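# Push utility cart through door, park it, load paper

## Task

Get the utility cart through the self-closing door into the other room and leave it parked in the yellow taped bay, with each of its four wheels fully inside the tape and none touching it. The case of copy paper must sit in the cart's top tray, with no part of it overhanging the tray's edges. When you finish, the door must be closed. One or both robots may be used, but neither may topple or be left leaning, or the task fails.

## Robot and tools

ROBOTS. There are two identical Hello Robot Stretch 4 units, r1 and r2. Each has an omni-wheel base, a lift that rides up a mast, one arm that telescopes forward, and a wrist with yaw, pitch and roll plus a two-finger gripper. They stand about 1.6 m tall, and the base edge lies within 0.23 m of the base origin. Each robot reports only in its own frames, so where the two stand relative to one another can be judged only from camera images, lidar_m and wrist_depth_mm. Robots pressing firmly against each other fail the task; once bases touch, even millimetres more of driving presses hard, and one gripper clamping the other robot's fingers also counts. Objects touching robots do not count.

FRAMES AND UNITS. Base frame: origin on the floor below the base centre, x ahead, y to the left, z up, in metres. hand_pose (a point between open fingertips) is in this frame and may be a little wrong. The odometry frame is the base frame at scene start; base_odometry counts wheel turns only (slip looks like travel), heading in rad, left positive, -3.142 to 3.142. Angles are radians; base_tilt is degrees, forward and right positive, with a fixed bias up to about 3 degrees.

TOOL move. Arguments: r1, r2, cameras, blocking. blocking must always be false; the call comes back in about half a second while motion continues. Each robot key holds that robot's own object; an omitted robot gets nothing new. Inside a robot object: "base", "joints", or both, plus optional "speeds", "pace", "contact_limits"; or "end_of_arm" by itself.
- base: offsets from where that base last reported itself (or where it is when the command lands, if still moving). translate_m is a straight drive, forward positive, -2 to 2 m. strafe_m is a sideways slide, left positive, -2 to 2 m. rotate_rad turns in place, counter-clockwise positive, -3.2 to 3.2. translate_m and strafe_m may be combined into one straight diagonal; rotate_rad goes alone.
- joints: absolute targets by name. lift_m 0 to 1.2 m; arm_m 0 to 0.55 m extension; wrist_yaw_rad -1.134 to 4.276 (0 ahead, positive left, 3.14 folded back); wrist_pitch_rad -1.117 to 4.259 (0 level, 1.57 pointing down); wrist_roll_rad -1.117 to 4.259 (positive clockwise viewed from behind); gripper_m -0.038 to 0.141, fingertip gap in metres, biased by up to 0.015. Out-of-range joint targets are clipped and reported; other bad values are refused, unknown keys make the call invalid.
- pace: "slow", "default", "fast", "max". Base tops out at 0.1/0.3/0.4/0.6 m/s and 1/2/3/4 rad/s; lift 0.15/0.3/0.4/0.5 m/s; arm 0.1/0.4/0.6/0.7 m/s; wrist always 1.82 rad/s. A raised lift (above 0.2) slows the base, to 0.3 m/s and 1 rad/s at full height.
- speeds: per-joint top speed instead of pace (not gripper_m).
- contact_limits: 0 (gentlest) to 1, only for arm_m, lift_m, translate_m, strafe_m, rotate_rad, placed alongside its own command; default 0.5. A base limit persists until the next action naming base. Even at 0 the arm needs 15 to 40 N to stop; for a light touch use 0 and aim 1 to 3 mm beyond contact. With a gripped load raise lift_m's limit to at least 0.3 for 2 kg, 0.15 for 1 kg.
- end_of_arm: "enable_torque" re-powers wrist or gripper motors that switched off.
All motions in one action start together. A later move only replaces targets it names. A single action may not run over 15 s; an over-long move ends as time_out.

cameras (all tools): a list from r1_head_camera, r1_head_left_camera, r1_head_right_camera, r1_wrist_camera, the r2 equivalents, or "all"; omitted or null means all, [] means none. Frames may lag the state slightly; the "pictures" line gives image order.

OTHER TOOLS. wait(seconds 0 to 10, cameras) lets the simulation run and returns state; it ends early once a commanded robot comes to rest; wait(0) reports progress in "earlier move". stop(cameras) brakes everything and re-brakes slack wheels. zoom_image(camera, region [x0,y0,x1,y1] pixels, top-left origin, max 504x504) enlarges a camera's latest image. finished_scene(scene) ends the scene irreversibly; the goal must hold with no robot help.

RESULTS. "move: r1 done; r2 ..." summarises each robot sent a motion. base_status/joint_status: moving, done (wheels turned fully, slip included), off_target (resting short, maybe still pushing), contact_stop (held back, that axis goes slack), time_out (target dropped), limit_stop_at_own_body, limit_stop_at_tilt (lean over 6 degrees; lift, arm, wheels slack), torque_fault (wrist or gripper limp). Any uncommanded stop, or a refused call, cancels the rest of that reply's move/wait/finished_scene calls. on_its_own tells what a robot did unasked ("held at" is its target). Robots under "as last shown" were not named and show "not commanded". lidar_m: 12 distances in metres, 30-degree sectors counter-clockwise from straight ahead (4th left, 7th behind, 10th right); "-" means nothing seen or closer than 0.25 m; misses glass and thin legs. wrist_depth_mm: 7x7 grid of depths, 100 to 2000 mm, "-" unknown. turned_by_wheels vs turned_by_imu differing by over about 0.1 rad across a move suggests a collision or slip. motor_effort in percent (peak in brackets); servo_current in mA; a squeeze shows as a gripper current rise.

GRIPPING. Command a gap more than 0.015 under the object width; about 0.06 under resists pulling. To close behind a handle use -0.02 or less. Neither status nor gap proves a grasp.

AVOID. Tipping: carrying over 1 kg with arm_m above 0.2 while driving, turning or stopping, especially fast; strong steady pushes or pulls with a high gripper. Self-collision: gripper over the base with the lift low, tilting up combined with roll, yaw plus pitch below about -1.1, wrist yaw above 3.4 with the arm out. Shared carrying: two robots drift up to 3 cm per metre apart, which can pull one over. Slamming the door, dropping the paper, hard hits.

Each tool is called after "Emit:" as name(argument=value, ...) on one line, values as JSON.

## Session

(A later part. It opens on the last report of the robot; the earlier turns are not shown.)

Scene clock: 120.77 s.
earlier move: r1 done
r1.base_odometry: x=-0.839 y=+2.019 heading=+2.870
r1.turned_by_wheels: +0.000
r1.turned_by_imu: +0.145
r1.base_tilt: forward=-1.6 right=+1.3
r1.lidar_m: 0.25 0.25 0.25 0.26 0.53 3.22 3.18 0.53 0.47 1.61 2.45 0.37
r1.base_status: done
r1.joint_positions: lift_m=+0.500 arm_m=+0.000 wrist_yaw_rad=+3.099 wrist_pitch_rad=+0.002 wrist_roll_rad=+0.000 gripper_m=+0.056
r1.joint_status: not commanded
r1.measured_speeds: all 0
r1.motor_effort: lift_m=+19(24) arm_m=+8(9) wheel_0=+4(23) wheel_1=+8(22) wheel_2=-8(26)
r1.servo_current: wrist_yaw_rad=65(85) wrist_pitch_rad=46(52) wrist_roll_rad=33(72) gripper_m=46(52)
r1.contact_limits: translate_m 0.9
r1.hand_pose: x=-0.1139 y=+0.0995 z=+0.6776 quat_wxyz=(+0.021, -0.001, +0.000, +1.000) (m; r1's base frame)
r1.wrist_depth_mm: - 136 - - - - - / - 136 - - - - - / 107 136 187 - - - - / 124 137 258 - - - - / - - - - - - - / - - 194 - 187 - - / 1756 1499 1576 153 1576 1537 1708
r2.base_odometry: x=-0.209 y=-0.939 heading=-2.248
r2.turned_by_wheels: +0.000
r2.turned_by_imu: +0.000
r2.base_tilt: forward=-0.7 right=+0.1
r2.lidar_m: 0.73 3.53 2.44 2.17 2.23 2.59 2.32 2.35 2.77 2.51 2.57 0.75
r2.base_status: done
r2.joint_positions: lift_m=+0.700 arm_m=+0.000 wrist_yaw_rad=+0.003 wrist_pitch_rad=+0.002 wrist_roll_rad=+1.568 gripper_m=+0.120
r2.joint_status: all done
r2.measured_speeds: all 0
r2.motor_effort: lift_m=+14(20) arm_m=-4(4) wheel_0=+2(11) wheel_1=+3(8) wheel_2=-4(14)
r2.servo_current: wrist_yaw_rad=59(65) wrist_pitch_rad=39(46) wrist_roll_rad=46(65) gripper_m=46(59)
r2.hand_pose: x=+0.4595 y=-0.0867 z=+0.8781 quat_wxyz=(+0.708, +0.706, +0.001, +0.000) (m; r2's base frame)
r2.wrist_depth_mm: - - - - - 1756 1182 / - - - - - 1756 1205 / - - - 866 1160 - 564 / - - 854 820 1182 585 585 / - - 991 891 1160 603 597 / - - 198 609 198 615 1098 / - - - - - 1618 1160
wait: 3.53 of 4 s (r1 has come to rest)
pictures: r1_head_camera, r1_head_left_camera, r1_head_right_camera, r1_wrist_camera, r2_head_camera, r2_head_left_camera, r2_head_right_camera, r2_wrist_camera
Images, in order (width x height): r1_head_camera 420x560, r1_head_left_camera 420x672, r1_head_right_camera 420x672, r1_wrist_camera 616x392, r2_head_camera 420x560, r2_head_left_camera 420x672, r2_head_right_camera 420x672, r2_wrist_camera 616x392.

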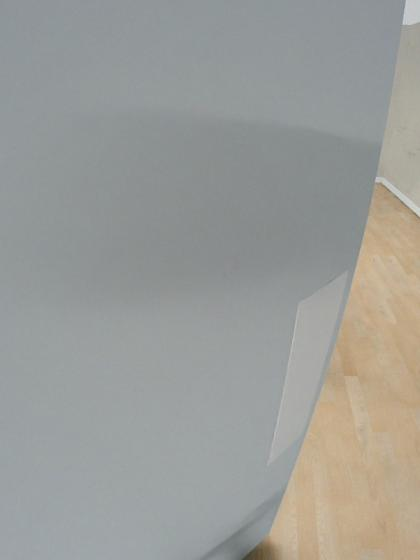

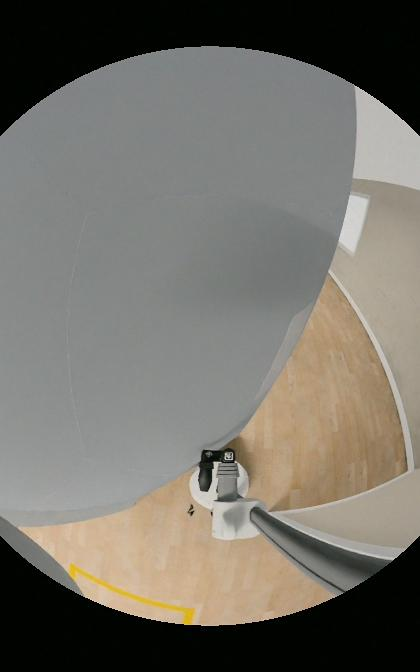

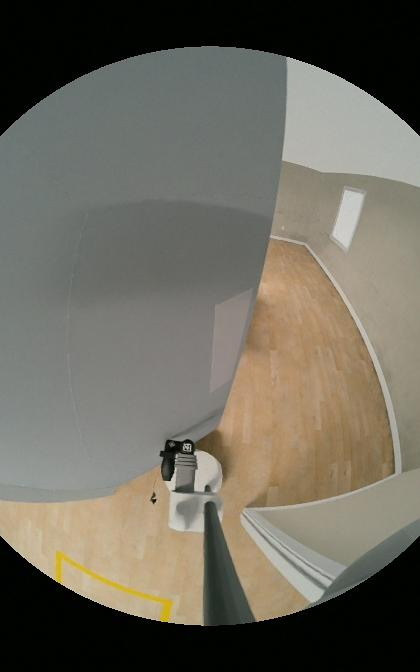

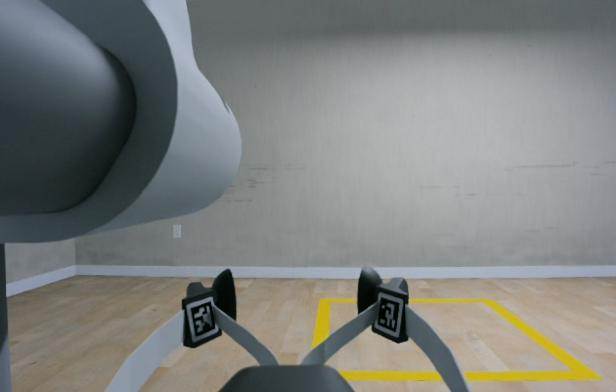

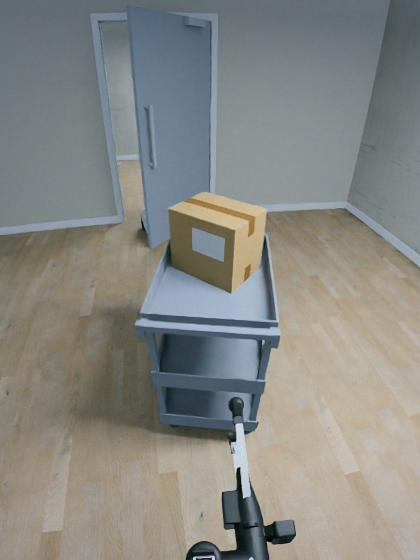

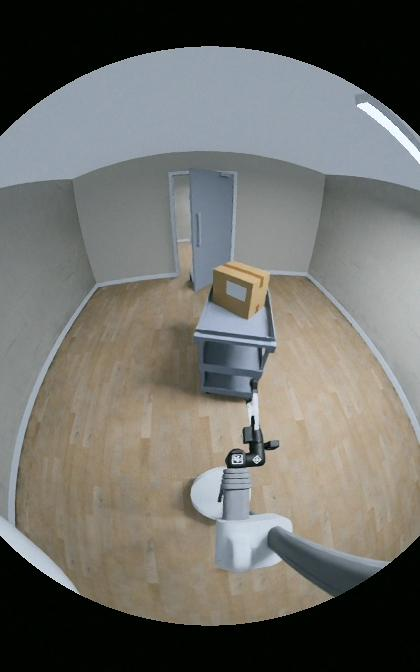

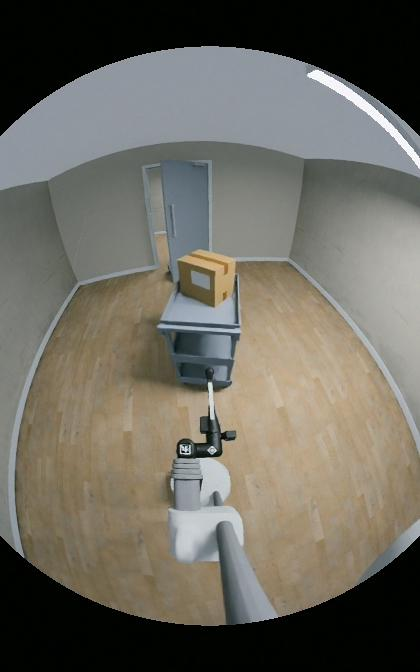

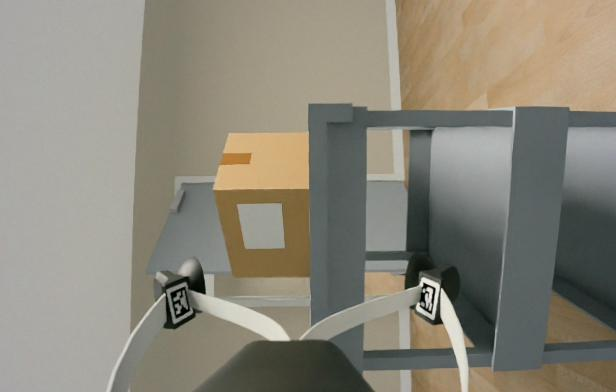

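Emit:
move(blocking=false, cameras=[], r1={"base":{"translate_m":0.65},"contact_limits":{"translate_m":0.9}}, r2={"base":{"translate_m":0.22,"strafe_m":0.015},"joints":{"lift_m":0.672},"pace":"slow"})

Emit:
wait(seconds=4, cameras=[])

Emit:
wait(seconds=2)

Emit:
zoom_image(camera="r2_head_camera", region=[90, 250, 310, 480])

Scene clock: 136.13 s.
move: r1 moving; r2 moving
r1.base_odometry: x=-0.869 y=+2.028 heading=+2.870
r1.turned_by_wheels: +0.000
r1.turned_by_imu: +0.009
r1.base_tilt: forward=-1.7 right=+1.3
r1.lidar_m: 0.25 0.25 0.25 0.25 0.47 3.26 3.20 0.49 0.49 1.97 2.45 0.41
r1.base_status: translate_m moving
r1.joint_positions: lift_m=+0.500 arm_m=+0.000 wrist_yaw_rad=+3.099 wrist_pitch_rad=+0.002 wrist_roll_rad=+0.000 gripper_m=+0.056
r1.joint_status: not commanded
r1.measured_speeds: translate_m=+0.121 strafe_m=+0.002 rotate_rad=-0.001 lift_m=+0.000 arm_m=+0.000 wrist_yaw_rad=+0.000 wrist_pitch_rad=+0.000 wrist_roll_rad=+0.000
r1.motor_effort: lift_m=+19(19) arm_m=+9(9) wheel_0=+6(12) wheel_1=+14(17) wheel_2=-19(19)
r1.servo_current: wrist_yaw_rad=59(78) wrist_pitch_rad=46(46) wrist_roll_rad=52(65) gripper_m=39(46)
r1.contact_limits: translate_m 0.9
r1.hand_pose: x=-0.1139 y=+0.0995 z=+0.6776 quat_wxyz=(+0.021, -0.001, +0.000, +1.000) (m; r1's base frame)
r1.wrist_depth_mm: - 136 - - - - - / - 136 220 - - - - / 107 135 184 - - - - / 123 137 277 - - - - / - - - - - - - / - - 195 - 187 - - / 1708 1537 1537 154 1618 1576 1708
r2.base_odometry: x=-0.217 y=-0.950 heading=-2.247
r2.turned_by_wheels: +0.000
r2.turned_by_imu: +0.001
r2.base_tilt: forward=-0.7 right=+0.1
r2.lidar_m: 0.73 3.53 2.43 2.20 2.23 2.56 2.31 2.35 2.76 2.53 2.53 0.76
r2.base_status: translate_m moving; strafe_m moving
r2.joint_positions: lift_m=+0.678 arm_m=+0.000 wrist_yaw_rad=+0.003 wrist_pitch_rad=+0.002 wrist_roll_rad=+1.568 gripper_m=+0.120
r2.joint_status: lift_m moving
r2.measured_speeds: translate_m=+0.048 strafe_m=+0.003 rotate_rad=+0.001 lift_m=-0.052 arm_m=+0.000 wrist_yaw_rad=+0.000 wrist_pitch_rad=+0.000 wrist_roll_rad=+0.000
r2.motor_effort: lift_m=+14(16) arm_m=-4(4) wheel_0=+5(7) wheel_1=+8(8) wheel_2=-9(12)
r2.servo_current: wrist_yaw_rad=33(65) wrist_pitch_rad=52(52) wrist_roll_rad=46(59) gripper_m=52(59)
r2.hand_pose: x=+0.4595 y=-0.0867 z=+0.8561 quat_wxyz=(+0.708, +0.706, +0.001, +0.000) (m; r2's base frame)
r2.wrist_depth_mm: - - - - - 1661 1182 / - - - - - 1756 1160 / - - - 559 - 554 554 / - - 842 580 - 574 569 / - - 960 591 - 591 591 / - - 198 597 198 597 1078 / - - - - - 1499 1078
pictures: none
No camera images: "cameras" was empty.

Scene clock: 139.13 s.
earlier move: r1 moving; r2 done
r1.base_odometry: x=-1.465 y=+2.194 heading=+2.870
r1.turned_by_wheels: +0.000
r1.turned_by_imu: +0.000
r1.base_tilt: forward=-1.6 right=+1.3
r1.lidar_m: 1.10 3.06 2.46 0.25 0.25 0.56 3.82 0.98 1.45 2.35 2.52 3.68
r1.base_status: translate_m moving
r1.joint_positions: lift_m=+0.500 arm_m=+0.000 wrist_yaw_rad=+3.092 wrist_pitch_rad=+0.002 wrist_roll_rad=+0.000 gripper_m=+0.056
r1.joint_status: not commanded
r1.measured_speeds: all 0
r1.motor_effort: lift_m=+19(19) arm_m=+5(9) wheel_0=-2(12) wheel_1=+7(18) wheel_2=-1(19)
r1.servo_current: wrist_yaw_rad=46(78) wrist_pitch_rad=39(52) wrist_roll_rad=39(65) gripper_m=39(46)
r1.contact_limits: translate_m 0.9
r1.hand_pose: x=-0.1129 y=+0.1016 z=+0.6776 quat_wxyz=(+0.025, -0.001, +0.000, +1.000) (m; r1's base frame)
r1.wrist_depth_mm: - 137 - - - - 320 / - 137 - - - - 329 / 111 138 212 - - - 330 / 129 142 - - - - 336 / - - - - - - 336 / - - 193 - 188 - 332 / - 164 1537 153 1576 554 327
r2.base_odometry: x=-0.335 y=-1.120 heading=-2.247
r2.turned_by_wheels: +0.000
r2.turned_by_imu: +0.001
r2.base_tilt: forward=-0.7 right=+0.0
r2.lidar_m: 0.52 0.60 2.47 2.24 2.24 2.76 2.53 2.56 2.77 2.50 2.55 0.54
r2.base_status: done
r2.joint_positions: lift_m=+0.672 arm_m=+0.000 wrist_yaw_rad=+0.003 wrist_pitch_rad=+0.002 wrist_roll_rad=+1.568 gripper_m=+0.120
r2.joint_status: all done
r2.measured_speeds: all 0
r2.motor_effort: lift_m=+14(16) arm_m=-4(4) wheel_0=+5(10) wheel_1=+4(8) wheel_2=-4(12)
r2.servo_current: wrist_yaw_rad=65(65) wrist_pitch_rad=39(52) wrist_roll_rad=39(65) gripper_m=52(59)
r2.hand_pose: x=+0.4595 y=-0.0867 z=+0.8501 quat_wxyz=(+0.708, +0.706, +0.001, +0.000) (m; r2's base frame)
r2.wrist_depth_mm: - - - - - 1537 1160 / - - - 345 349 351 353 / - - 676 355 - - - / - - 609 364 991 - - / - - 676 373 377 - - / - - 198 319 198 - - / - - - - - 1921 -
wait: 3.00 of 4 s (r2 has come to rest)
pictures: none
No camera images: "cameras" was empty.

Scene clock: 139.30 s.
earlier move: r1 done
r1.base_odometry: x=-1.465 y=+2.194 heading=+2.870
r1.turned_by_wheels: +0.000
r1.turned_by_imu: +0.000
r1.base_tilt: forward=-1.6 right=+1.3
r1.lidar_m: 1.12 3.07 2.43 0.25 0.27 0.55 3.86 1.01 1.46 2.35 2.53 3.70
r1.base_status: done
r1.joint_positions: lift_m=+0.500 arm_m=+0.000 wrist_yaw_rad=+3.092 wrist_pitch_rad=+0.002 wrist_roll_rad=+0.000 gripper_m=+0.056
r1.joint_status: not commanded
r1.measured_speeds: all 0
r1.motor_effort: lift_m=+19(19) arm_m=+5(9) wheel_0=+0(12) wheel_1=+7(18) wheel_2=-1(19)
r1.servo_current: wrist_yaw_rad=59(78) wrist_pitch_rad=46(52) wrist_roll_rad=52(65) gripper_m=46(46)
r1.contact_limits: translate_m 0.9
r1.hand_pose: x=-0.1129 y=+0.1016 z=+0.6776 quat_wxyz=(+0.025, -0.001, +0.000, +1.000) (m; r1's base frame)
r1.wrist_depth_mm: - 137 - - - - 322 / - 137 - - - - 327 / 111 138 211 - - - 332 / 129 142 - - - - 334 / - - - - - - 336 / - - 193 - 187 - 329 / - 164 1537 153 1618 549 327
r2.base_odometry: x=-0.335 y=-1.120 heading=-2.247
r2.turned_by_wheels: +0.000
r2.turned_by_imu: +0.000
r2.base_tilt: forward=-0.7 right=+0.0
r2.lidar_m: 0.54 0.61 2.46 2.23 2.26 2.77 2.54 2.56 2.72 2.49 2.53 0.54
r2.base_status: done
r2.joint_positions: lift_m=+0.672 arm_m=+0.000 wrist_yaw_rad=+0.003 wrist_pitch_rad=+0.002 wrist_roll_rad=+1.568 gripper_m=+0.120
r2.joint_status: all done
r2.measured_speeds: all 0
r2.motor_effort: lift_m=+14(16) arm_m=-4(4) wheel_0=+5(10) wheel_1=+4(8) wheel_2=-5(12)
r2.servo_current: wrist_yaw_rad=52(65) wrist_pitch_rad=46(52) wrist_roll_rad=52(65) gripper_m=52(59)
r2.hand_pose: x=+0.4595 y=-0.0867 z=+0.8501 quat_wxyz=(+0.708, +0.706, +0.001, +0.000) (m; r2's base frame)
r2.wrist_depth_mm: - - - - - 1537 1160 / - - - 345 351 351 353 / - - 676 353 - - - / - - 603 364 976 - - / - - 676 373 375 - - / - - 198 320 197 - - / - - - - - 1808 -
wait: 0.17 of 2 s (r1 has come to rest)
pictures: r1_head_camera, r1_head_left_camera, r1_head_right_camera, r1_wrist_camera, r2_head_camera, r2_head_left_camera, r2_head_right_camera, r2_wrist_camera
Images, in order (width x height): r1_head_camera 420x560, r1_head_left_camera 420x672, r1_head_right_camera 420x672, r1_wrist_camera 616x392, r2_head_camera 420x560, r2_head_left_camera 420x672, r2_head_right_camera 420x672, r2_wrist_camera 616x392.

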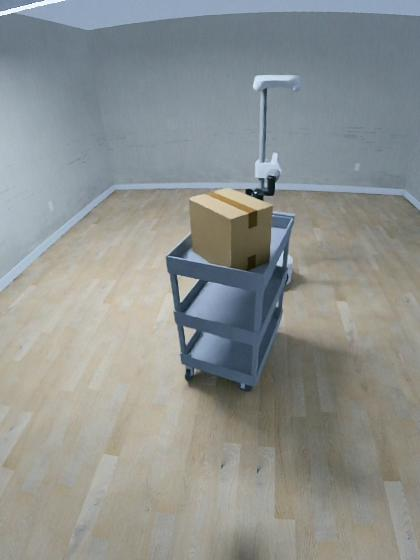

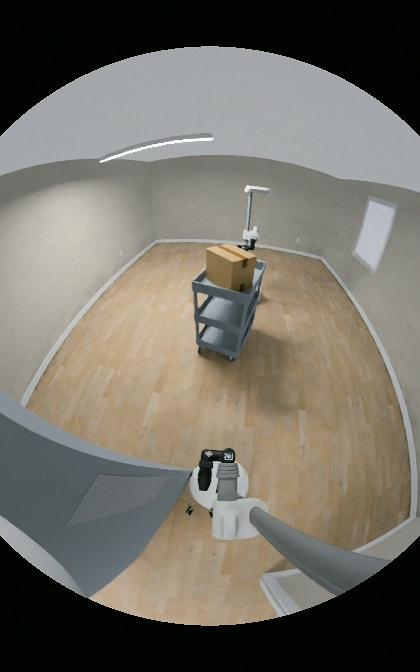

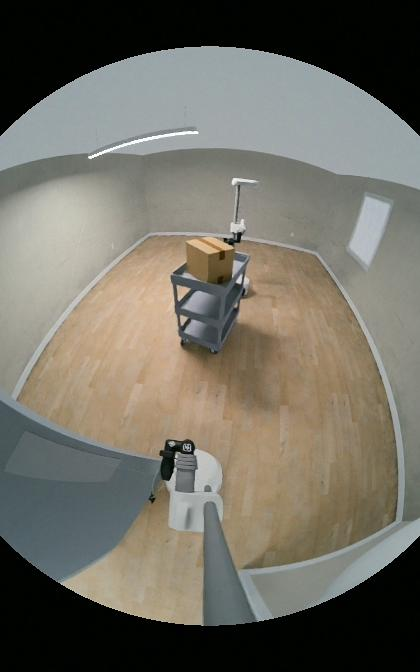

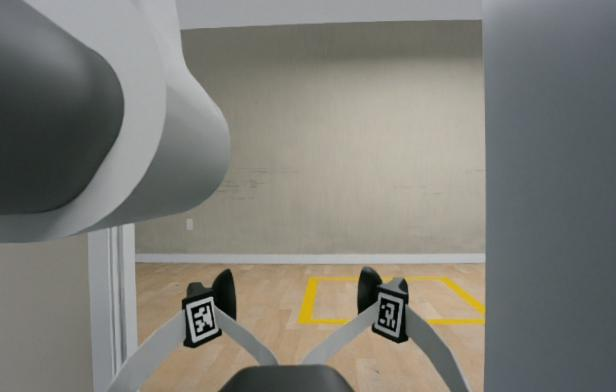

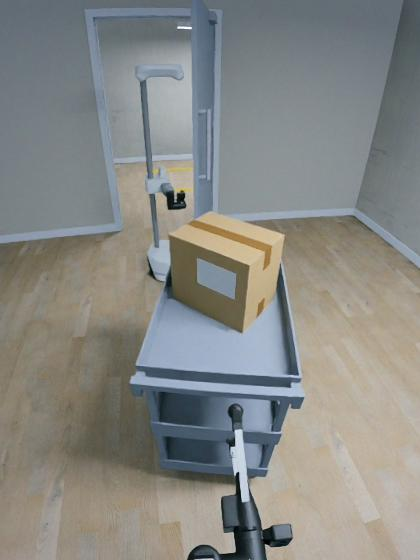

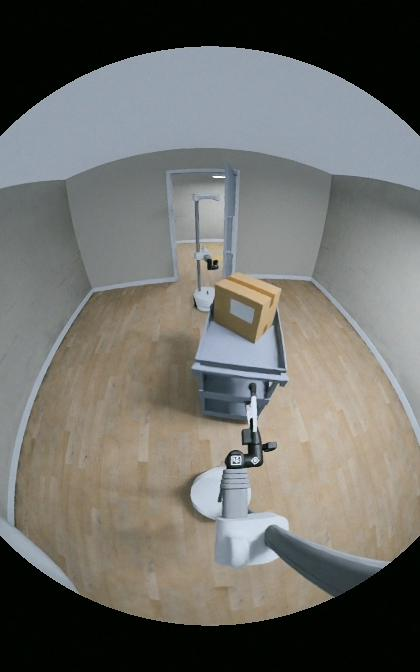

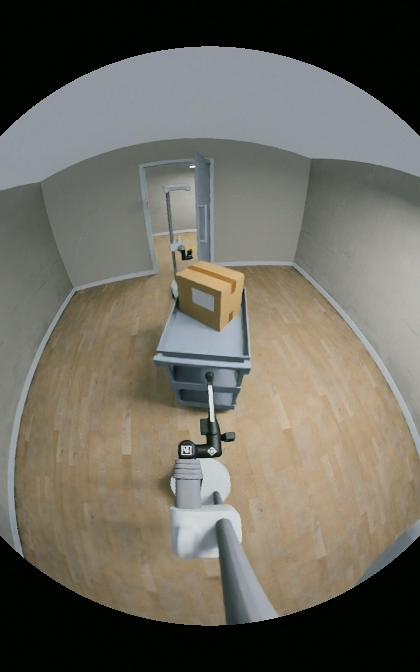

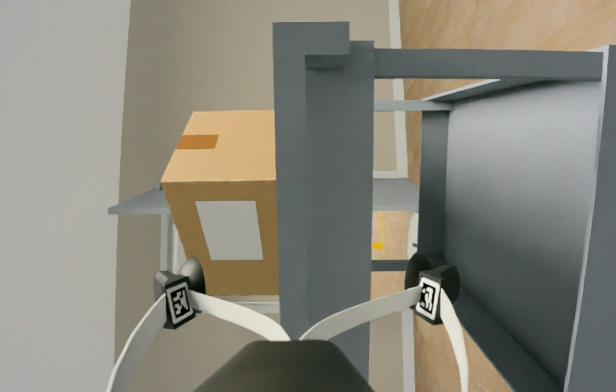

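Scaled by 2.191 from the camera's 420x560 image, which has a finer 1200x1600 frame.

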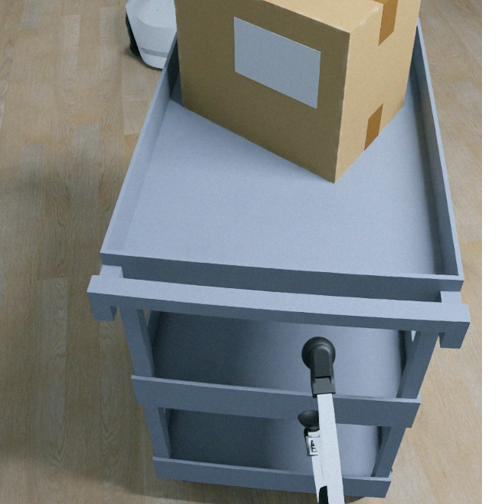

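Emit:
move(blocking=false, cameras=[], r1={"base":{"translate_m":-0.05,"strafe_m":0.4},"contact_limits":{"translate_m":0.8,"strafe_m":0.8},"pace":"slow"}, r2={"base":{"translate_m":0.12,"strafe_m":0.03},"joints":{"lift_m":0.684},"pace":"slow","contact_limits":{"translate_m":0.3}})

Emit:
wait(seconds=3)

Emit:
wait(seconds=2.5, cameras=["r1_head_left_camera","r2_head_camera","r2_wrist_camera"])

Emit:
zoom_image(camera="r2_head_camera", region=[90, 280, 310, 480])

r1: "contact_limits": translate_m and strafe_m are given together and make one move, which takes one limit: state it under one of them only
Scene clock: 164.73 s.
r1.base_odometry: x=-1.465 y=+2.194 heading=+2.870
r1.turned_by_wheels: +0.000
r1.turned_by_imu: +0.000
r1.base_tilt: forward=-1.5 right=+1.3
r1.lidar_m: 1.12 3.07 2.45 0.25 0.26 0.57 3.84 0.99 1.46 2.33 2.54 3.74
r1.base_status: done
r1.joint_positions: lift_m=+0.500 arm_m=+0.000 wrist_yaw_rad=+3.092 wrist_pitch_rad=+0.002 wrist_roll_rad=+0.000 gripper_m=+0.056
r1.joint_status: not commanded
r1.measured_speeds: all 0
r1.motor_effort: lift_m=+19(19) arm_m=+5(9) wheel_0=+0(12) wheel_1=+7(18) wheel_2=-1(19)
r1.servo_current: wrist_yaw_rad=39(78) wrist_pitch_rad=39(52) wrist_roll_rad=39(65) gripper_m=46(46)
r1.contact_limits: translate_m 0.9
r1.hand_pose: x=-0.1129 y=+0.1016 z=+0.6776 quat_wxyz=(+0.025, -0.001, +0.000, +1.000) (m; r1's base frame)
r1.wrist_depth_mm: - 137 - - - - 322 / - 137 - - - - 327 / 111 138 211 - - - 332 / 128 142 - - - - 334 / - - - - - - 334 / - - 193 - 187 - 332 / - 164 1537 154 1576 554 327
r2.base_odometry: x=-0.335 y=-1.120 heading=-2.247
r2.turned_by_wheels: +0.000
r2.turned_by_imu: +0.000
r2.base_tilt: forward=-0.7 right=+0.1
r2.lidar_m: 0.53 0.59 2.46 2.20 2.25 2.78 2.53 2.56 2.76 2.50 2.54 0.56
r2.base_status: done
r2.joint_positions: lift_m=+0.672 arm_m=+0.000 wrist_yaw_rad=+0.003 wrist_pitch_rad=+0.002 wrist_roll_rad=+1.568 gripper_m=+0.120
r2.joint_status: all done
r2.measured_speeds: all 0
r2.motor_effort: lift_m=+14(16) arm_m=-4(4) wheel_0=+5(10) wheel_1=+4(8) wheel_2=-5(12)
r2.servo_current: wrist_yaw_rad=46(65) wrist_pitch_rad=39(52) wrist_roll_rad=52(65) gripper_m=52(59)
r2.hand_pose: x=+0.4595 y=-0.0867 z=+0.8501 quat_wxyz=(+0.708, +0.706, +0.001, +0.000) (m; r2's base frame)
r2.wrist_depth_mm: - - - - - 1537 1160 / - - - 347 353 349 353 / - - 668 355 - - - / - - 603 366 976 - - / - - 668 373 375 - - / - - 198 320 197 - - / - - - - - 1808 -
pictures: none

not run: a call was refused earlier in this reply.

not run: a call was refused earlier in this reply.

Scaled by 2.291 from the camera's 420x560 image, which has a finer 1200x1600 frame.

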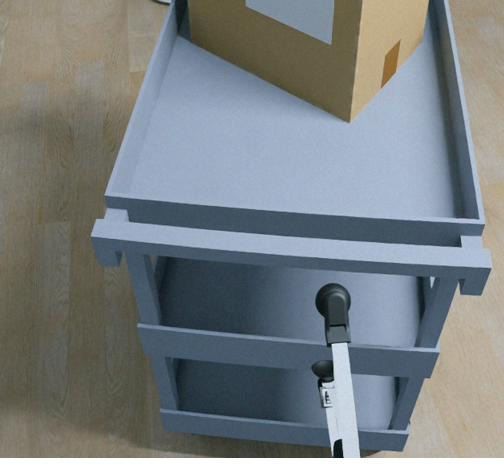

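Emit:
move(blocking=false, cameras=[], r1={"base":{"translate_m":-0.05,"strafe_m":0.4},"contact_limits":{"strafe_m":0.8},"pace":"slow"}, r2={"base":{"translate_m":0.12,"strafe_m":0.03},"joints":{"lift_m":0.684},"pace":"slow","contact_limits":{"translate_m":0.3}})

Emit:
wait(seconds=3, cameras=[])

Emit:
wait(seconds=3.5, cameras=["r1_head_left_camera","r2_head_camera","r2_wrist_camera"])

Emit:
zoom_image(camera="r2_head_camera", region=[90, 280, 310, 480])

Scene clock: 172.07 s.
move: r1 moving; r2 moving
r1.base_odometry: x=-1.467 y=+2.181 heading=+2.870
r1.turned_by_wheels: +0.000
r1.turned_by_imu: +0.000
r1.base_tilt: forward=-1.6 right=+1.3
r1.lidar_m: 1.09 3.07 2.43 0.25 0.25 0.59 3.83 0.95 1.45 2.37 2.54 3.74
r1.base_status: translate_m moving; strafe_m moving
r1.joint_positions: lift_m=+0.500 arm_m=+0.000 wrist_yaw_rad=+3.092 wrist_pitch_rad=+0.002 wrist_roll_rad=+0.000 gripper_m=+0.056
r1.joint_status: not commanded
r1.measured_speeds: translate_m=-0.007 strafe_m=+0.051 rotate_rad=-0.001 lift_m=+0.000 arm_m=+0.000 wrist_yaw_rad=+0.000 wrist_pitch_rad=+0.000 wrist_roll_rad=+0.000
r1.motor_effort: lift_m=+19(19) arm_m=+5(5) wheel_0=-12(13) wheel_1=+11(11) wheel_2=+2(2)
r1.servo_current: wrist_yaw_rad=52(65) wrist_pitch_rad=39(46) wrist_roll_rad=52(65) gripper_m=39(46)
r1.contact_limits: strafe_m 0.8
r1.hand_pose: x=-0.1129 y=+0.1016 z=+0.6776 quat_wxyz=(+0.025, -0.001, +0.000, +1.000) (m; r1's base frame)
r1.wrist_depth_mm: - 137 - - - - 309 / - 137 - - - - 315 / 111 138 211 - - - 283 / 128 142 - - - - 283 / - - - - - - 286 / - - 194 - 187 891 317 / - 1025 1537 154 1618 433 281
r2.base_odometry: x=-0.341 y=-1.132 heading=-2.247
r2.turned_by_wheels: +0.000
r2.turned_by_imu: +0.001
r2.base_tilt: forward=-0.7 right=+0.1
r2.lidar_m: 0.51 0.57 2.46 2.24 2.24 2.79 2.55 2.61 2.75 2.51 2.55 0.54
r2.base_status: translate_m moving; strafe_m moving
r2.joint_positions: lift_m=+0.684 arm_m=+0.000 wrist_yaw_rad=+0.003 wrist_pitch_rad=+0.002 wrist_roll_rad=+1.568 gripper_m=+0.120
r2.joint_status: lift_m moving
r2.measured_speeds: translate_m=+0.050 strafe_m=+0.013 rotate_rad=+0.000 lift_m=+0.002 arm_m=+0.000 wrist_yaw_rad=+0.000 wrist_pitch_rad=+0.000 wrist_roll_rad=+0.000
r2.motor_effort: lift_m=+23(24) arm_m=-4(4) wheel_0=+4(11) wheel_1=+6(8) wheel_2=-10(10)
r2.servo_current: wrist_yaw_rad=46(65) wrist_pitch_rad=39(39) wrist_roll_rad=46(52) gripper_m=46(52)
r2.contact_limits: translate_m 0.3
r2.hand_pose: x=+0.4595 y=-0.0867 z=+0.8615 quat_wxyz=(+0.708, +0.706, +0.001, +0.000) (m; r2's base frame)
r2.wrist_depth_mm: - - - 290 - 1576 1118 / - - - 338 340 364 353 / - - 661 345 347 917 - / - - 597 353 359 - - / - - 676 362 362 - - / - - 198 309 197 - - / - - - - - 1921 -
pictures: none
No camera images: "cameras" was empty.

Scene clock: 174.07 s.
earlier move: r1 moving; r2 done
r1.base_odometry: x=-1.495 y=+1.992 heading=+2.870
r1.turned_by_wheels: +0.000
r1.turned_by_imu: +0.000
r1.base_tilt: forward=-1.6 right=+1.3
r1.lidar_m: 1.20 0.25 0.25 - 0.25 0.39 3.81 1.07 1.38 2.55 2.73 1.19
r1.base_status: translate_m moving; strafe_m moving
r1.joint_positions: lift_m=+0.500 arm_m=+0.000 wrist_yaw_rad=+3.092 wrist_pitch_rad=+0.002 wrist_roll_rad=+0.000 gripper_m=+0.056
r1.joint_status: not commanded
r1.measured_speeds: translate_m=-0.011 strafe_m=+0.099 rotate_rad=-0.003 lift_m=+0.000 arm_m=+0.000 wrist_yaw_rad=+0.000 wrist_pitch_rad=+0.000 wrist_roll_rad=+0.000
r1.motor_effort: lift_m=+19(19) arm_m=+5(5) wheel_0=-12(16) wheel_1=+7(11) wheel_2=+1(3)
r1.servo_current: wrist_yaw_rad=46(72) wrist_pitch_rad=39(52) wrist_roll_rad=52(65) gripper_m=39(52)
r1.contact_limits: strafe_m 0.8
r1.hand_pose: x=-0.1129 y=+0.1016 z=+0.6776 quat_wxyz=(+0.025, -0.001, +0.000, +1.000) (m; r1's base frame)
r1.wrist_depth_mm: - 136 - - - 314 197 / - 137 - - - 317 200 / 111 138 211 - - 320 202 / 129 142 - - - 324 202 / 1042 - - - - 324 202 / 1042 - 193 - 187 324 202 / 1042 1537 1499 153 759 258 200
r2.base_odometry: x=-0.387 y=-1.232 heading=-2.247
r2.turned_by_wheels: +0.000
r2.turned_by_imu: +0.000
r2.base_tilt: forward=-0.7 right=+0.1
r2.lidar_m: 0.44 0.49 2.44 2.22 2.24 2.83 2.64 2.70 2.76 2.52 2.56 0.41
r2.base_status: done
r2.joint_positions: lift_m=+0.684 arm_m=+0.000 wrist_yaw_rad=+0.003 wrist_pitch_rad=+0.002 wrist_roll_rad=+1.568 gripper_m=+0.120
r2.joint_status: all done
r2.measured_speeds: all 0
r2.motor_effort: lift_m=+21(24) arm_m=-4(4) wheel_0=+3(11) wheel_1=+5(8) wheel_2=-6(11)
r2.servo_current: wrist_yaw_rad=52(65) wrist_pitch_rad=46(46) wrist_roll_rad=59(59) gripper_m=52(59)
r2.contact_limits: translate_m 0.3
r2.hand_pose: x=+0.4595 y=-0.0867 z=+0.8615 quat_wxyz=(+0.708, +0.706, +0.001, +0.000) (m; r2's base frame)
r2.wrist_depth_mm: - - - 177 232 1661 1098 / - - 627 181 239 768 - / - - 488 186 244 831 - / - - 504 190 251 854 - / - - 564 196 256 - - / - - 200 198 200 - - / - - - - - 1708 496
wait: 2.00 of 3 s (r2 has come to rest)
pictures: none
No camera images: "cameras" was empty.

Scene clock: 176.80 s.
earlier move: r1 done
r1.base_odometry: x=-1.524 y=+1.795 heading=+2.870
r1.turned_by_wheels: +0.000
r1.turned_by_imu: +0.001
r1.base_tilt: forward=-1.6 right=+1.3
r1.lidar_m: 1.28 0.27 0.25 - 0.25 0.27 0.74 1.16 1.32 2.73 2.95 1.26
r1.base_status: done
r1.joint_positions: lift_m=+0.500 arm_m=+0.000 wrist_yaw_rad=+3.092 wrist_pitch_rad=+0.002 wrist_roll_rad=+0.000 gripper_m=+0.056
r1.joint_status: not commanded
r1.measured_speeds: all 0
r1.motor_effort: lift_m=+19(19) arm_m=+5(5) wheel_0=-8(16) wheel_1=+4(11) wheel_2=+2(4)
r1.servo_current: wrist_yaw_rad=39(72) wrist_pitch_rad=39(52) wrist_roll_rad=46(65) gripper_m=46(52)
r1.contact_limits: strafe_m 0.8
r1.hand_pose: x=-0.1129 y=+0.1016 z=+0.6776 quat_wxyz=(+0.025, -0.001, +0.000, +1.000) (m; r1's base frame)
r1.wrist_depth_mm: - 137 - - 375 224 - / - 137 - - 379 211 - / 112 138 212 - 379 213 160 / 128 141 - - 384 214 161 / - - - - 349 215 161 / - - 193 - 191 214 161 / 1661 1499 1499 143 347 179 -
r2.base_odometry: x=-0.387 y=-1.232 heading=-2.247
r2.turned_by_wheels: +0.000
r2.turned_by_imu: +0.000
r2.base_tilt: forward=-0.7 right=+0.1
r2.lidar_m: 0.43 0.48 2.44 2.23 2.24 2.80 2.66 2.67 2.75 2.53 2.55 0.45
r2.base_status: done
r2.joint_positions: lift_m=+0.684 arm_m=+0.000 wrist_yaw_rad=+0.003 wrist_pitch_rad=+0.002 wrist_roll_rad=+1.568 gripper_m=+0.120
r2.joint_status: all done
r2.measured_speeds: all 0
r2.motor_effort: lift_m=+21(24) arm_m=-4(4) wheel_0=+3(11) wheel_1=+5(8) wheel_2=-6(11)
r2.servo_current: wrist_yaw_rad=46(65) wrist_pitch_rad=39(46) wrist_roll_rad=33(65) gripper_m=46(59)
r2.contact_limits: translate_m 0.3
r2.hand_pose: x=+0.4595 y=-0.0867 z=+0.8615 quat_wxyz=(+0.708, +0.706, +0.001, +0.000) (m; r2's base frame)
r2.wrist_depth_mm: - - - 177 232 1708 1098 / - - 621 180 238 778 - / - - 488 186 245 842 - / - - 508 190 250 842 - / - - 559 196 257 891 - / - - 200 199 200 - - / - - - - - 1808 496
wait: 2.73 of 3.5 s (r1 has come to rest)
pictures: r1_head_left_camera, r2_head_camera, r2_wrist_camera
Images, in order (width x height): r1_head_left_camera 420x672, r2_head_camera 420x560, r2_wrist_camera 616x392.

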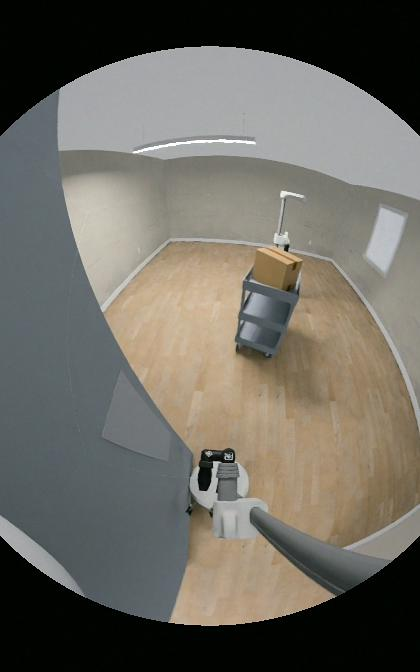

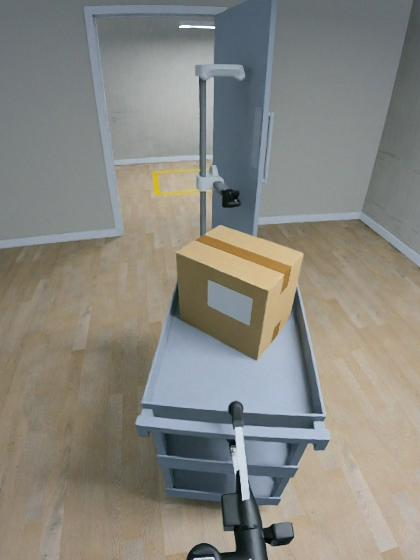

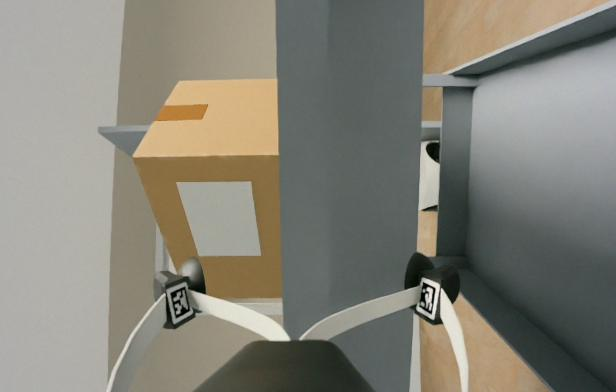

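Scaled by 2.291 from the camera's 420x560 image, which has a finer 1200x1600 frame.

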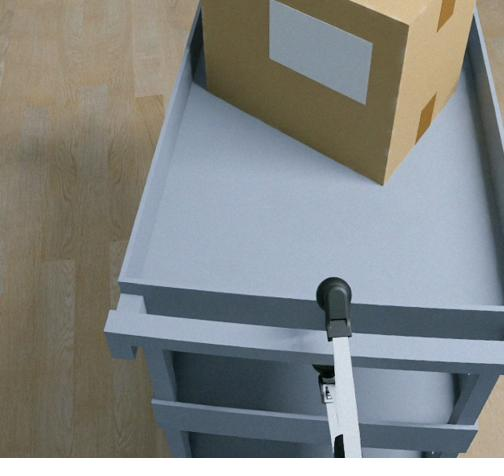

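Emit:
move(blocking=false, cameras=[], r1={"base":{"translate_m":-0.03,"strafe_m":0.35},"contact_limits":{"strafe_m":0.8},"pace":"slow"}, r2={"base":{"translate_m":0.015},"pace":"slow","contact_limits":{"translate_m":0.3}})

Emit:
wait(seconds=0.5, cameras=[])

Emit:
move(blocking=false, cameras=[], r2={"joints":{"gripper_m":-0.015}})

Emit:
wait(seconds=2, cameras=[])

Emit:
wait(seconds=2, cameras=["r1_head_left_camera","r2_head_camera","r2_head_left_camera","r2_wrist_camera"])

Emit:
zoom_image(camera="r2_head_camera", region=[90, 280, 310, 480])

Scene clock: 190.13 s.
move: r1 moving; r2 moving
r1.base_odometry: x=-1.527 y=+1.782 heading=+2.869
r1.turned_by_wheels: +0.000
r1.turned_by_imu: -0.001
r1.base_tilt: forward=-1.6 right=+1.3
r1.lidar_m: 1.28 0.28 0.25 - 0.25 0.26 0.72 1.17 1.28 2.74 2.96 1.28
r1.base_status: translate_m moving; strafe_m moving
r1.joint_positions: lift_m=+0.500 arm_m=+0.000 wrist_yaw_rad=+3.092 wrist_pitch_rad=+0.002 wrist_roll_rad=+0.000 gripper_m=+0.056
r1.joint_status: not commanded
r1.measured_speeds: translate_m=-0.005 strafe_m=+0.054 rotate_rad=+0.000 lift_m=+0.000 arm_m=+0.000 wrist_yaw_rad=+0.000 wrist_pitch_rad=+0.000 wrist_roll_rad=+0.000
r1.motor_effort: lift_m=+19(19) arm_m=+5(5) wheel_0=-15(16) wheel_1=+8(10) wheel_2=+3(4)
r1.servo_current: wrist_yaw_rad=52(72) wrist_pitch_rad=39(52) wrist_roll_rad=46(65) gripper_m=39(46)
r1.contact_limits: strafe_m 0.8
r1.hand_pose: x=-0.1129 y=+0.1016 z=+0.6776 quat_wxyz=(+0.025, -0.001, +0.000, +1.000) (m; r1's base frame)
r1.wrist_depth_mm: - 137 - - 362 220 - / - 137 - - 366 209 - / 111 138 212 - 373 211 160 / 129 142 - - 375 211 160 / - - - - 375 212 160 / - - 193 - 191 212 168 / 1708 1499 1537 143 338 187 -
r2.base_odometry: x=-0.394 y=-1.241 heading=-2.247
r2.turned_by_wheels: +0.000
r2.turned_by_imu: +0.001
r2.base_tilt: forward=-0.6 right=+0.1
r2.lidar_m: 0.42 0.46 2.42 2.23 2.23 2.81 2.66 2.72 2.75 2.52 2.54 0.42
r2.base_status: translate_m moving
r2.joint_positions: lift_m=+0.684 arm_m=+0.000 wrist_yaw_rad=+0.003 wrist_pitch_rad=+0.002 wrist_roll_rad=+1.568 gripper_m=+0.120
r2.joint_status: not commanded
r2.measured_speeds: translate_m=+0.029 strafe_m=+0.000 rotate_rad=+0.002 lift_m=+0.000 arm_m=+0.000 wrist_yaw_rad=+0.000 wrist_pitch_rad=+0.000 wrist_roll_rad=+0.000
r2.motor_effort: lift_m=+21(21) arm_m=-4(4) wheel_0=+4(8) wheel_1=+3(7) wheel_2=-5(12)
r2.servo_current: wrist_yaw_rad=46(52) wrist_pitch_rad=39(46) wrist_roll_rad=46(59) gripper_m=52(59)
r2.contact_limits: translate_m 0.3
r2.hand_pose: x=+0.4595 y=-0.0867 z=+0.8615 quat_wxyz=(+0.708, +0.706, +0.001, +0.000) (m; r2's base frame)
r2.wrist_depth_mm: - - - 167 223 1708 554 / - - 603 172 229 759 - / - - 473 176 234 - - / - - 496 180 240 854 - / - - 554 184 244 866 - / - - 200 187 201 - - / - - - - 257 1756 492
pictures: none
No camera images: "cameras" was empty.

Scene clock: 190.63 s.
earlier move: r1 moving; r2 moving
r1.base_odometry: x=-1.535 y=+1.744 heading=+2.868
r1.turned_by_wheels: -0.002
r1.turned_by_imu: +0.001
r1.base_tilt: forward=-1.6 right=+1.3
r1.lidar_m: 1.29 0.31 0.25 - 0.25 0.25 0.61 1.20 1.31 2.78 3.01 1.29
r1.base_status: translate_m moving; strafe_m moving
r1.joint_positions: lift_m=+0.500 arm_m=+0.000 wrist_yaw_rad=+3.092 wrist_pitch_rad=+0.002 wrist_roll_rad=+0.000 gripper_m=+0.056
r1.joint_status: not commanded
r1.measured_speeds: translate_m=+0.004 strafe_m=+0.072 rotate_rad=-0.058 lift_m=+0.000 arm_m=+0.000 wrist_yaw_rad=+0.000 wrist_pitch_rad=+0.000 wrist_roll_rad=+0.000
r1.motor_effort: lift_m=+19(19) arm_m=+5(5) wheel_0=-28(28) wheel_1=+23(23) wheel_2=+8(8)
r1.servo_current: wrist_yaw_rad=46(78) wrist_pitch_rad=52(52) wrist_roll_rad=59(65) gripper_m=39(46)
r1.contact_limits: strafe_m 0.8
r1.hand_pose: x=-0.1129 y=+0.1016 z=+0.6776 quat_wxyz=(+0.025, -0.001, +0.000, +1.000) (m; r1's base frame)
r1.wrist_depth_mm: 136 138 - - 312 193 - / 110 138 - - 317 195 - / 117 139 250 - 319 196 - / 136 151 - - 319 197 - / - - - - 320 198 160 / - - 194 - 191 197 - / 1708 1499 1537 143 296 176 -
r2.base_odometry: x=-0.396 y=-1.244 heading=-2.247
r2.turned_by_wheels: +0.000
r2.turned_by_imu: +0.000
r2.base_tilt: forward=-0.6 right=+0.1
r2.lidar_m: 0.40 0.47 2.41 2.22 2.25 2.83 2.66 2.71 2.75 2.51 2.56 0.41
r2.base_status: translate_m moving
r2.joint_positions: lift_m=+0.684 arm_m=+0.000 wrist_yaw_rad=+0.003 wrist_pitch_rad=+0.002 wrist_roll_rad=+1.568 gripper_m=+0.120
r2.joint_status: not commanded
r2.measured_speeds: all 0
r2.motor_effort: lift_m=+21(21) arm_m=-4(4) wheel_0=+5(10) wheel_1=+5(7) wheel_2=-6(12)
r2.servo_current: wrist_yaw_rad=46(65) wrist_pitch_rad=33(46) wrist_roll_rad=39(59) gripper_m=52(59)
r2.contact_limits: translate_m 0.3
r2.hand_pose: x=+0.4595 y=-0.0867 z=+0.8615 quat_wxyz=(+0.708, +0.706, +0.001, +0.000) (m; r2's base frame)
r2.wrist_depth_mm: - - - 163 219 1576 564 / - - 603 167 224 768 - / - 1921 469 173 229 - - / - - 488 234 236 - - / - - 569 181 240 - - / - - 200 183 200 - - / - - - - - 1708 488
wait: 0.50 s; no rest
pictures: none
No camera images: "cameras" was empty.

Scene clock: 191.13 s.
earlier move: r1 contact_stop; r2 done
move: r2 moving
r1.base_odometry: x=-1.539 y=+1.715 heading=+2.874
r1.turned_by_wheels: +0.007
r1.turned_by_imu: -0.007
r1.base_tilt: forward=-1.6 right=+1.3
r1.lidar_m: 1.32 0.28 0.25 - 0.25 0.27 0.62 1.22 1.26 2.78 2.97 1.27
r1.base_status: translate_m contact_stop; strafe_m contact_stop
r1.joint_positions: lift_m=+0.500 arm_m=+0.000 wrist_yaw_rad=+3.092 wrist_pitch_rad=+0.002 wrist_roll_rad=+0.000 gripper_m=+0.056
r1.joint_status: not commanded
r1.measured_speeds: translate_m=+0.000 strafe_m=-0.007 rotate_rad=+0.001 lift_m=+0.000 arm_m=+0.000 wrist_yaw_rad=+0.000 wrist_pitch_rad=+0.000 wrist_roll_rad=+0.000
r1.on_its_own: the wheels are slack since a contact_stop
r1.motor_effort: lift_m=+19(19) arm_m=+5(5) wheel_0=-3(33) wheel_1=+3(35) wheel_2=+1(8)
r1.servo_current: wrist_yaw_rad=52(65) wrist_pitch_rad=39(46) wrist_roll_rad=46(52) gripper_m=46(46)
r1.contact_limits: strafe_m 0.8
r1.hand_pose: x=-0.1129 y=+0.1016 z=+0.6776 quat_wxyz=(+0.025, -0.001, +0.000, +1.000) (m; r1's base frame)
r1.wrist_depth_mm: - 138 - - 307 203 - / 111 138 - - 309 203 - / 115 139 260 - 312 195 - / 136 153 - - 314 194 - / - - - - 315 195 160 / - - 193 820 191 196 - / 1708 1499 1537 153 291 175 -
r2.base_odometry: x=-0.396 y=-1.244 heading=-2.247
r2.turned_by_wheels: +0.000
r2.turned_by_imu: +0.000
r2.base_tilt: forward=-0.7 right=+0.1
r2.lidar_m: 0.42 0.46 2.43 2.23 2.21 2.84 2.67 2.71 2.78 2.53 2.56 0.42
r2.base_status: done
r2.joint_positions: lift_m=+0.684 arm_m=+0.000 wrist_yaw_rad=+0.003 wrist_pitch_rad=+0.002 wrist_roll_rad=+1.568 gripper_m=+0.106
r2.joint_status: gripper_m moving
r2.measured_speeds: translate_m=+0.000 strafe_m=+0.000 rotate_rad=+0.000 lift_m=+0.000 arm_m=+0.000 wrist_yaw_rad=+0.000 wrist_pitch_rad=+0.000 wrist_roll_rad=+0.001
r2.motor_effort: lift_m=+21(21) arm_m=-4(4) wheel_0=+5(6) wheel_1=+5(5) wheel_2=-6(6)
r2.servo_current: wrist_yaw_rad=52(52) wrist_pitch_rad=39(46) wrist_roll_rad=39(65) gripper_m=117(117)
r2.contact_limits: translate_m 0.3
r2.hand_pose: x=+0.4595 y=-0.0867 z=+0.8615 quat_wxyz=(+0.708, +0.706, +0.001, +0.000) (m; r2's base frame)
r2.wrist_depth_mm: - - - 163 219 1576 559 / - - 597 167 224 768 - / - 1921 469 172 230 - - / - - 492 232 236 842 - / - - 549 180 240 854 - / - - 196 185 190 - - / - - - - - 1756 500
pictures: none
No camera images: "cameras" was empty.

not run: a stop that you did not command came earlier in this reply.

not run: a stop that you did not command came earlier in this reply.

Scaled by 2.291 from the camera's 420x560 image, which has a finer 1200x1600 frame.

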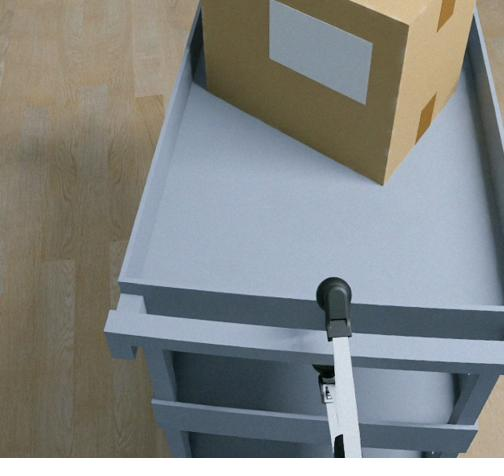

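Door stop reached, likely. Re-hold the base and look.

Emit:
stop()

Emit:
zoom_image(camera="r2_head_camera", region=[60, 0, 310, 330])

Emit:
zoom_image(camera="r2_head_camera", region=[90, 280, 330, 500])

Scene clock: 194.33 s.
earlier move: r1 contact_stop; r2 done
stop: r1's wheels hold again
r1.base_odometry: x=-1.538 y=+1.718 heading=+2.874
r1.turned_by_wheels: +0.000
r1.turned_by_imu: +0.000
r1.base_tilt: forward=-1.6 right=+1.3
r1.lidar_m: 1.30 0.29 0.25 - 0.25 0.25 0.64 1.19 1.23 2.78 2.98 1.28
r1.base_status: translate_m contact_stop (by the wheels' count: -0.008 of -0.030); strafe_m contact_stop (by the wheels' count: +0.078 of +0.350)
r1.joint_positions: lift_m=+0.500 arm_m=+0.000 wrist_yaw_rad=+3.092 wrist_pitch_rad=+0.002 wrist_roll_rad=+0.000 gripper_m=+0.056
r1.joint_status: not commanded
r1.measured_speeds: all 0
r1.motor_effort: lift_m=+19(19) arm_m=+4(5) wheel_0=+0(33) wheel_1=+0(35) wheel_2=+0(8)
r1.servo_current: wrist_yaw_rad=65(65) wrist_pitch_rad=39(52) wrist_roll_rad=52(65) gripper_m=46(46)
r1.contact_limits: strafe_m 0.8
r1.hand_pose: x=-0.1129 y=+0.1016 z=+0.6776 quat_wxyz=(+0.025, -0.001, +0.000, +1.000) (m; r1's base frame)
r1.wrist_depth_mm: - 138 - - 309 202 - / 111 138 - - 312 203 - / 115 139 260 - 312 194 - / 136 153 - - 315 195 - / - - - - 317 196 159 / - - 194 - 191 196 - / 1756 1537 1537 143 291 176 -
r2.base_odometry: x=-0.396 y=-1.244 heading=-2.247
r2.turned_by_wheels: +0.000
r2.turned_by_imu: +0.001
r2.base_tilt: forward=-0.6 right=+0.1
r2.lidar_m: 0.41 0.46 2.42 2.22 2.24 2.81 2.66 2.72 2.75 2.53 2.57 0.42
r2.base_status: done
r2.joint_positions: lift_m=+0.684 arm_m=+0.000 wrist_yaw_rad=+0.002 wrist_pitch_rad=+0.002 wrist_roll_rad=+1.568 gripper_m=-0.014
r2.joint_status: all done
r2.measured_speeds: all 0
r2.motor_effort: lift_m=+21(21) arm_m=-4(4) wheel_0=+4(6) wheel_1=+4(5) wheel_2=-3(6)
r2.servo_current: wrist_yaw_rad=33(59) wrist_pitch_rad=39(46) wrist_roll_rad=46(65) gripper_m=104(221)
r2.contact_limits: translate_m 0.3
r2.hand_pose: x=+0.4595 y=-0.0868 z=+0.8615 quat_wxyz=(+0.708, +0.706, +0.001, +0.000) (m; r2's base frame)
r2.wrist_depth_mm: - - - 154 210 1576 585 / - - 580 158 216 768 - / - 1921 462 163 221 - - / - - 477 166 227 - - / - - 554 172 233 - - / - - 187 176 179 - - / - - - - - 1756 488
pictures: r1_head_camera, r1_head_left_camera, r1_head_right_camera, r1_wrist_camera, r2_head_camera, r2_head_left_camera, r2_head_right_camera, r2_wrist_camera
Images, in order (width x height): r1_head_camera 420x560, r1_head_left_camera 420x672, r1_head_right_camera 420x672, r1_wrist_camera 616x392, r2_head_camera 420x560, r2_head_left_camera 420x672, r2_head_right_camera 420x672, r2_wrist_camera 616x392.

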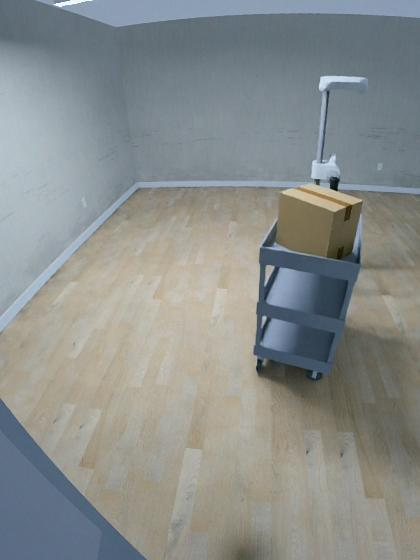

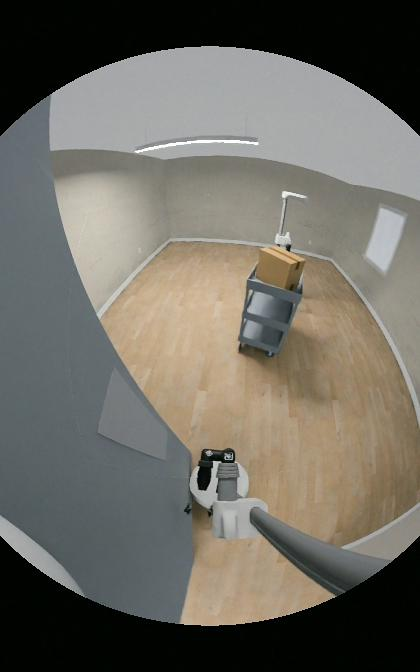

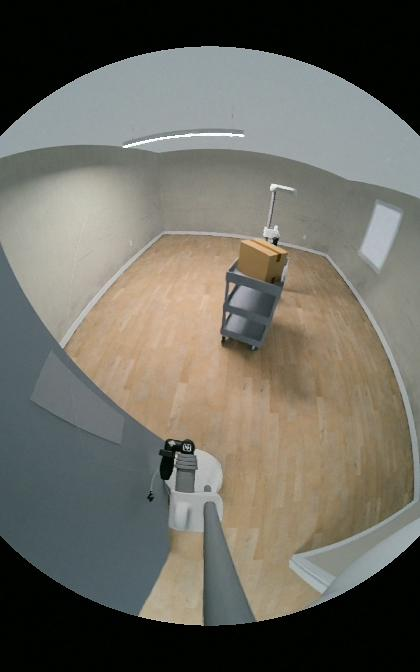

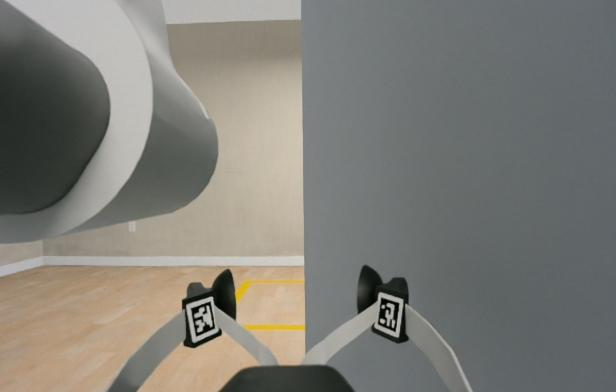

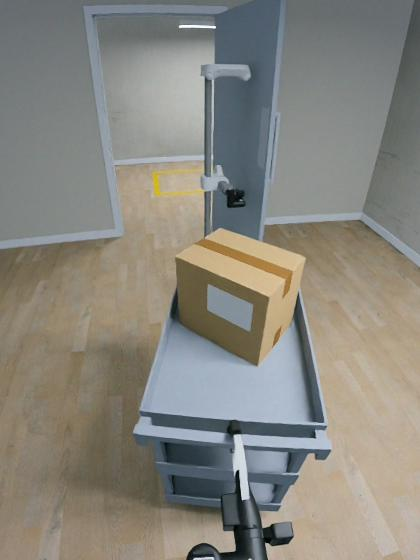

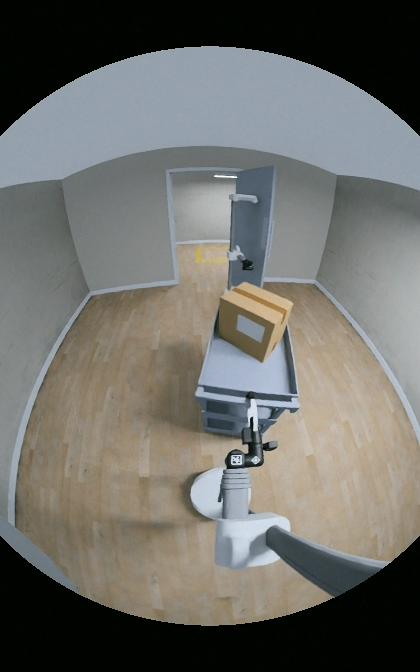

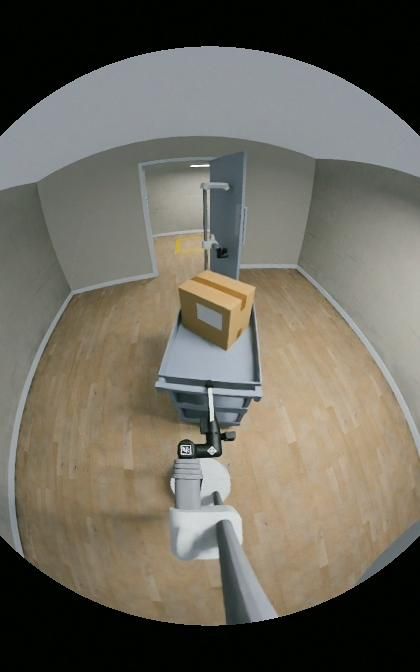

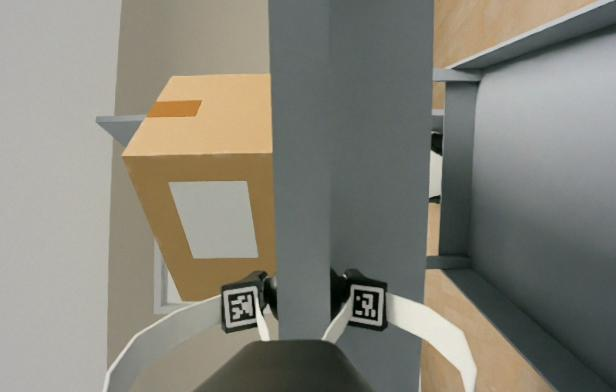

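Scaled by 1.527 from the camera's 420x560 image, which has a finer 1200x1600 frame.

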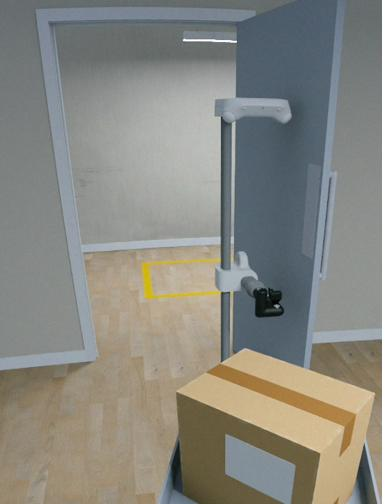

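Scaled by 2.100 from the camera's 420x560 image, which has a finer 1200x1600 frame.

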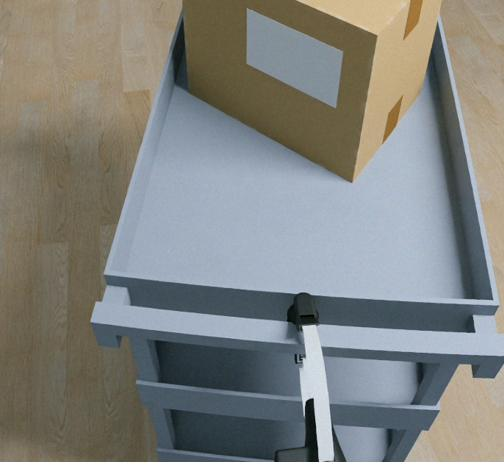

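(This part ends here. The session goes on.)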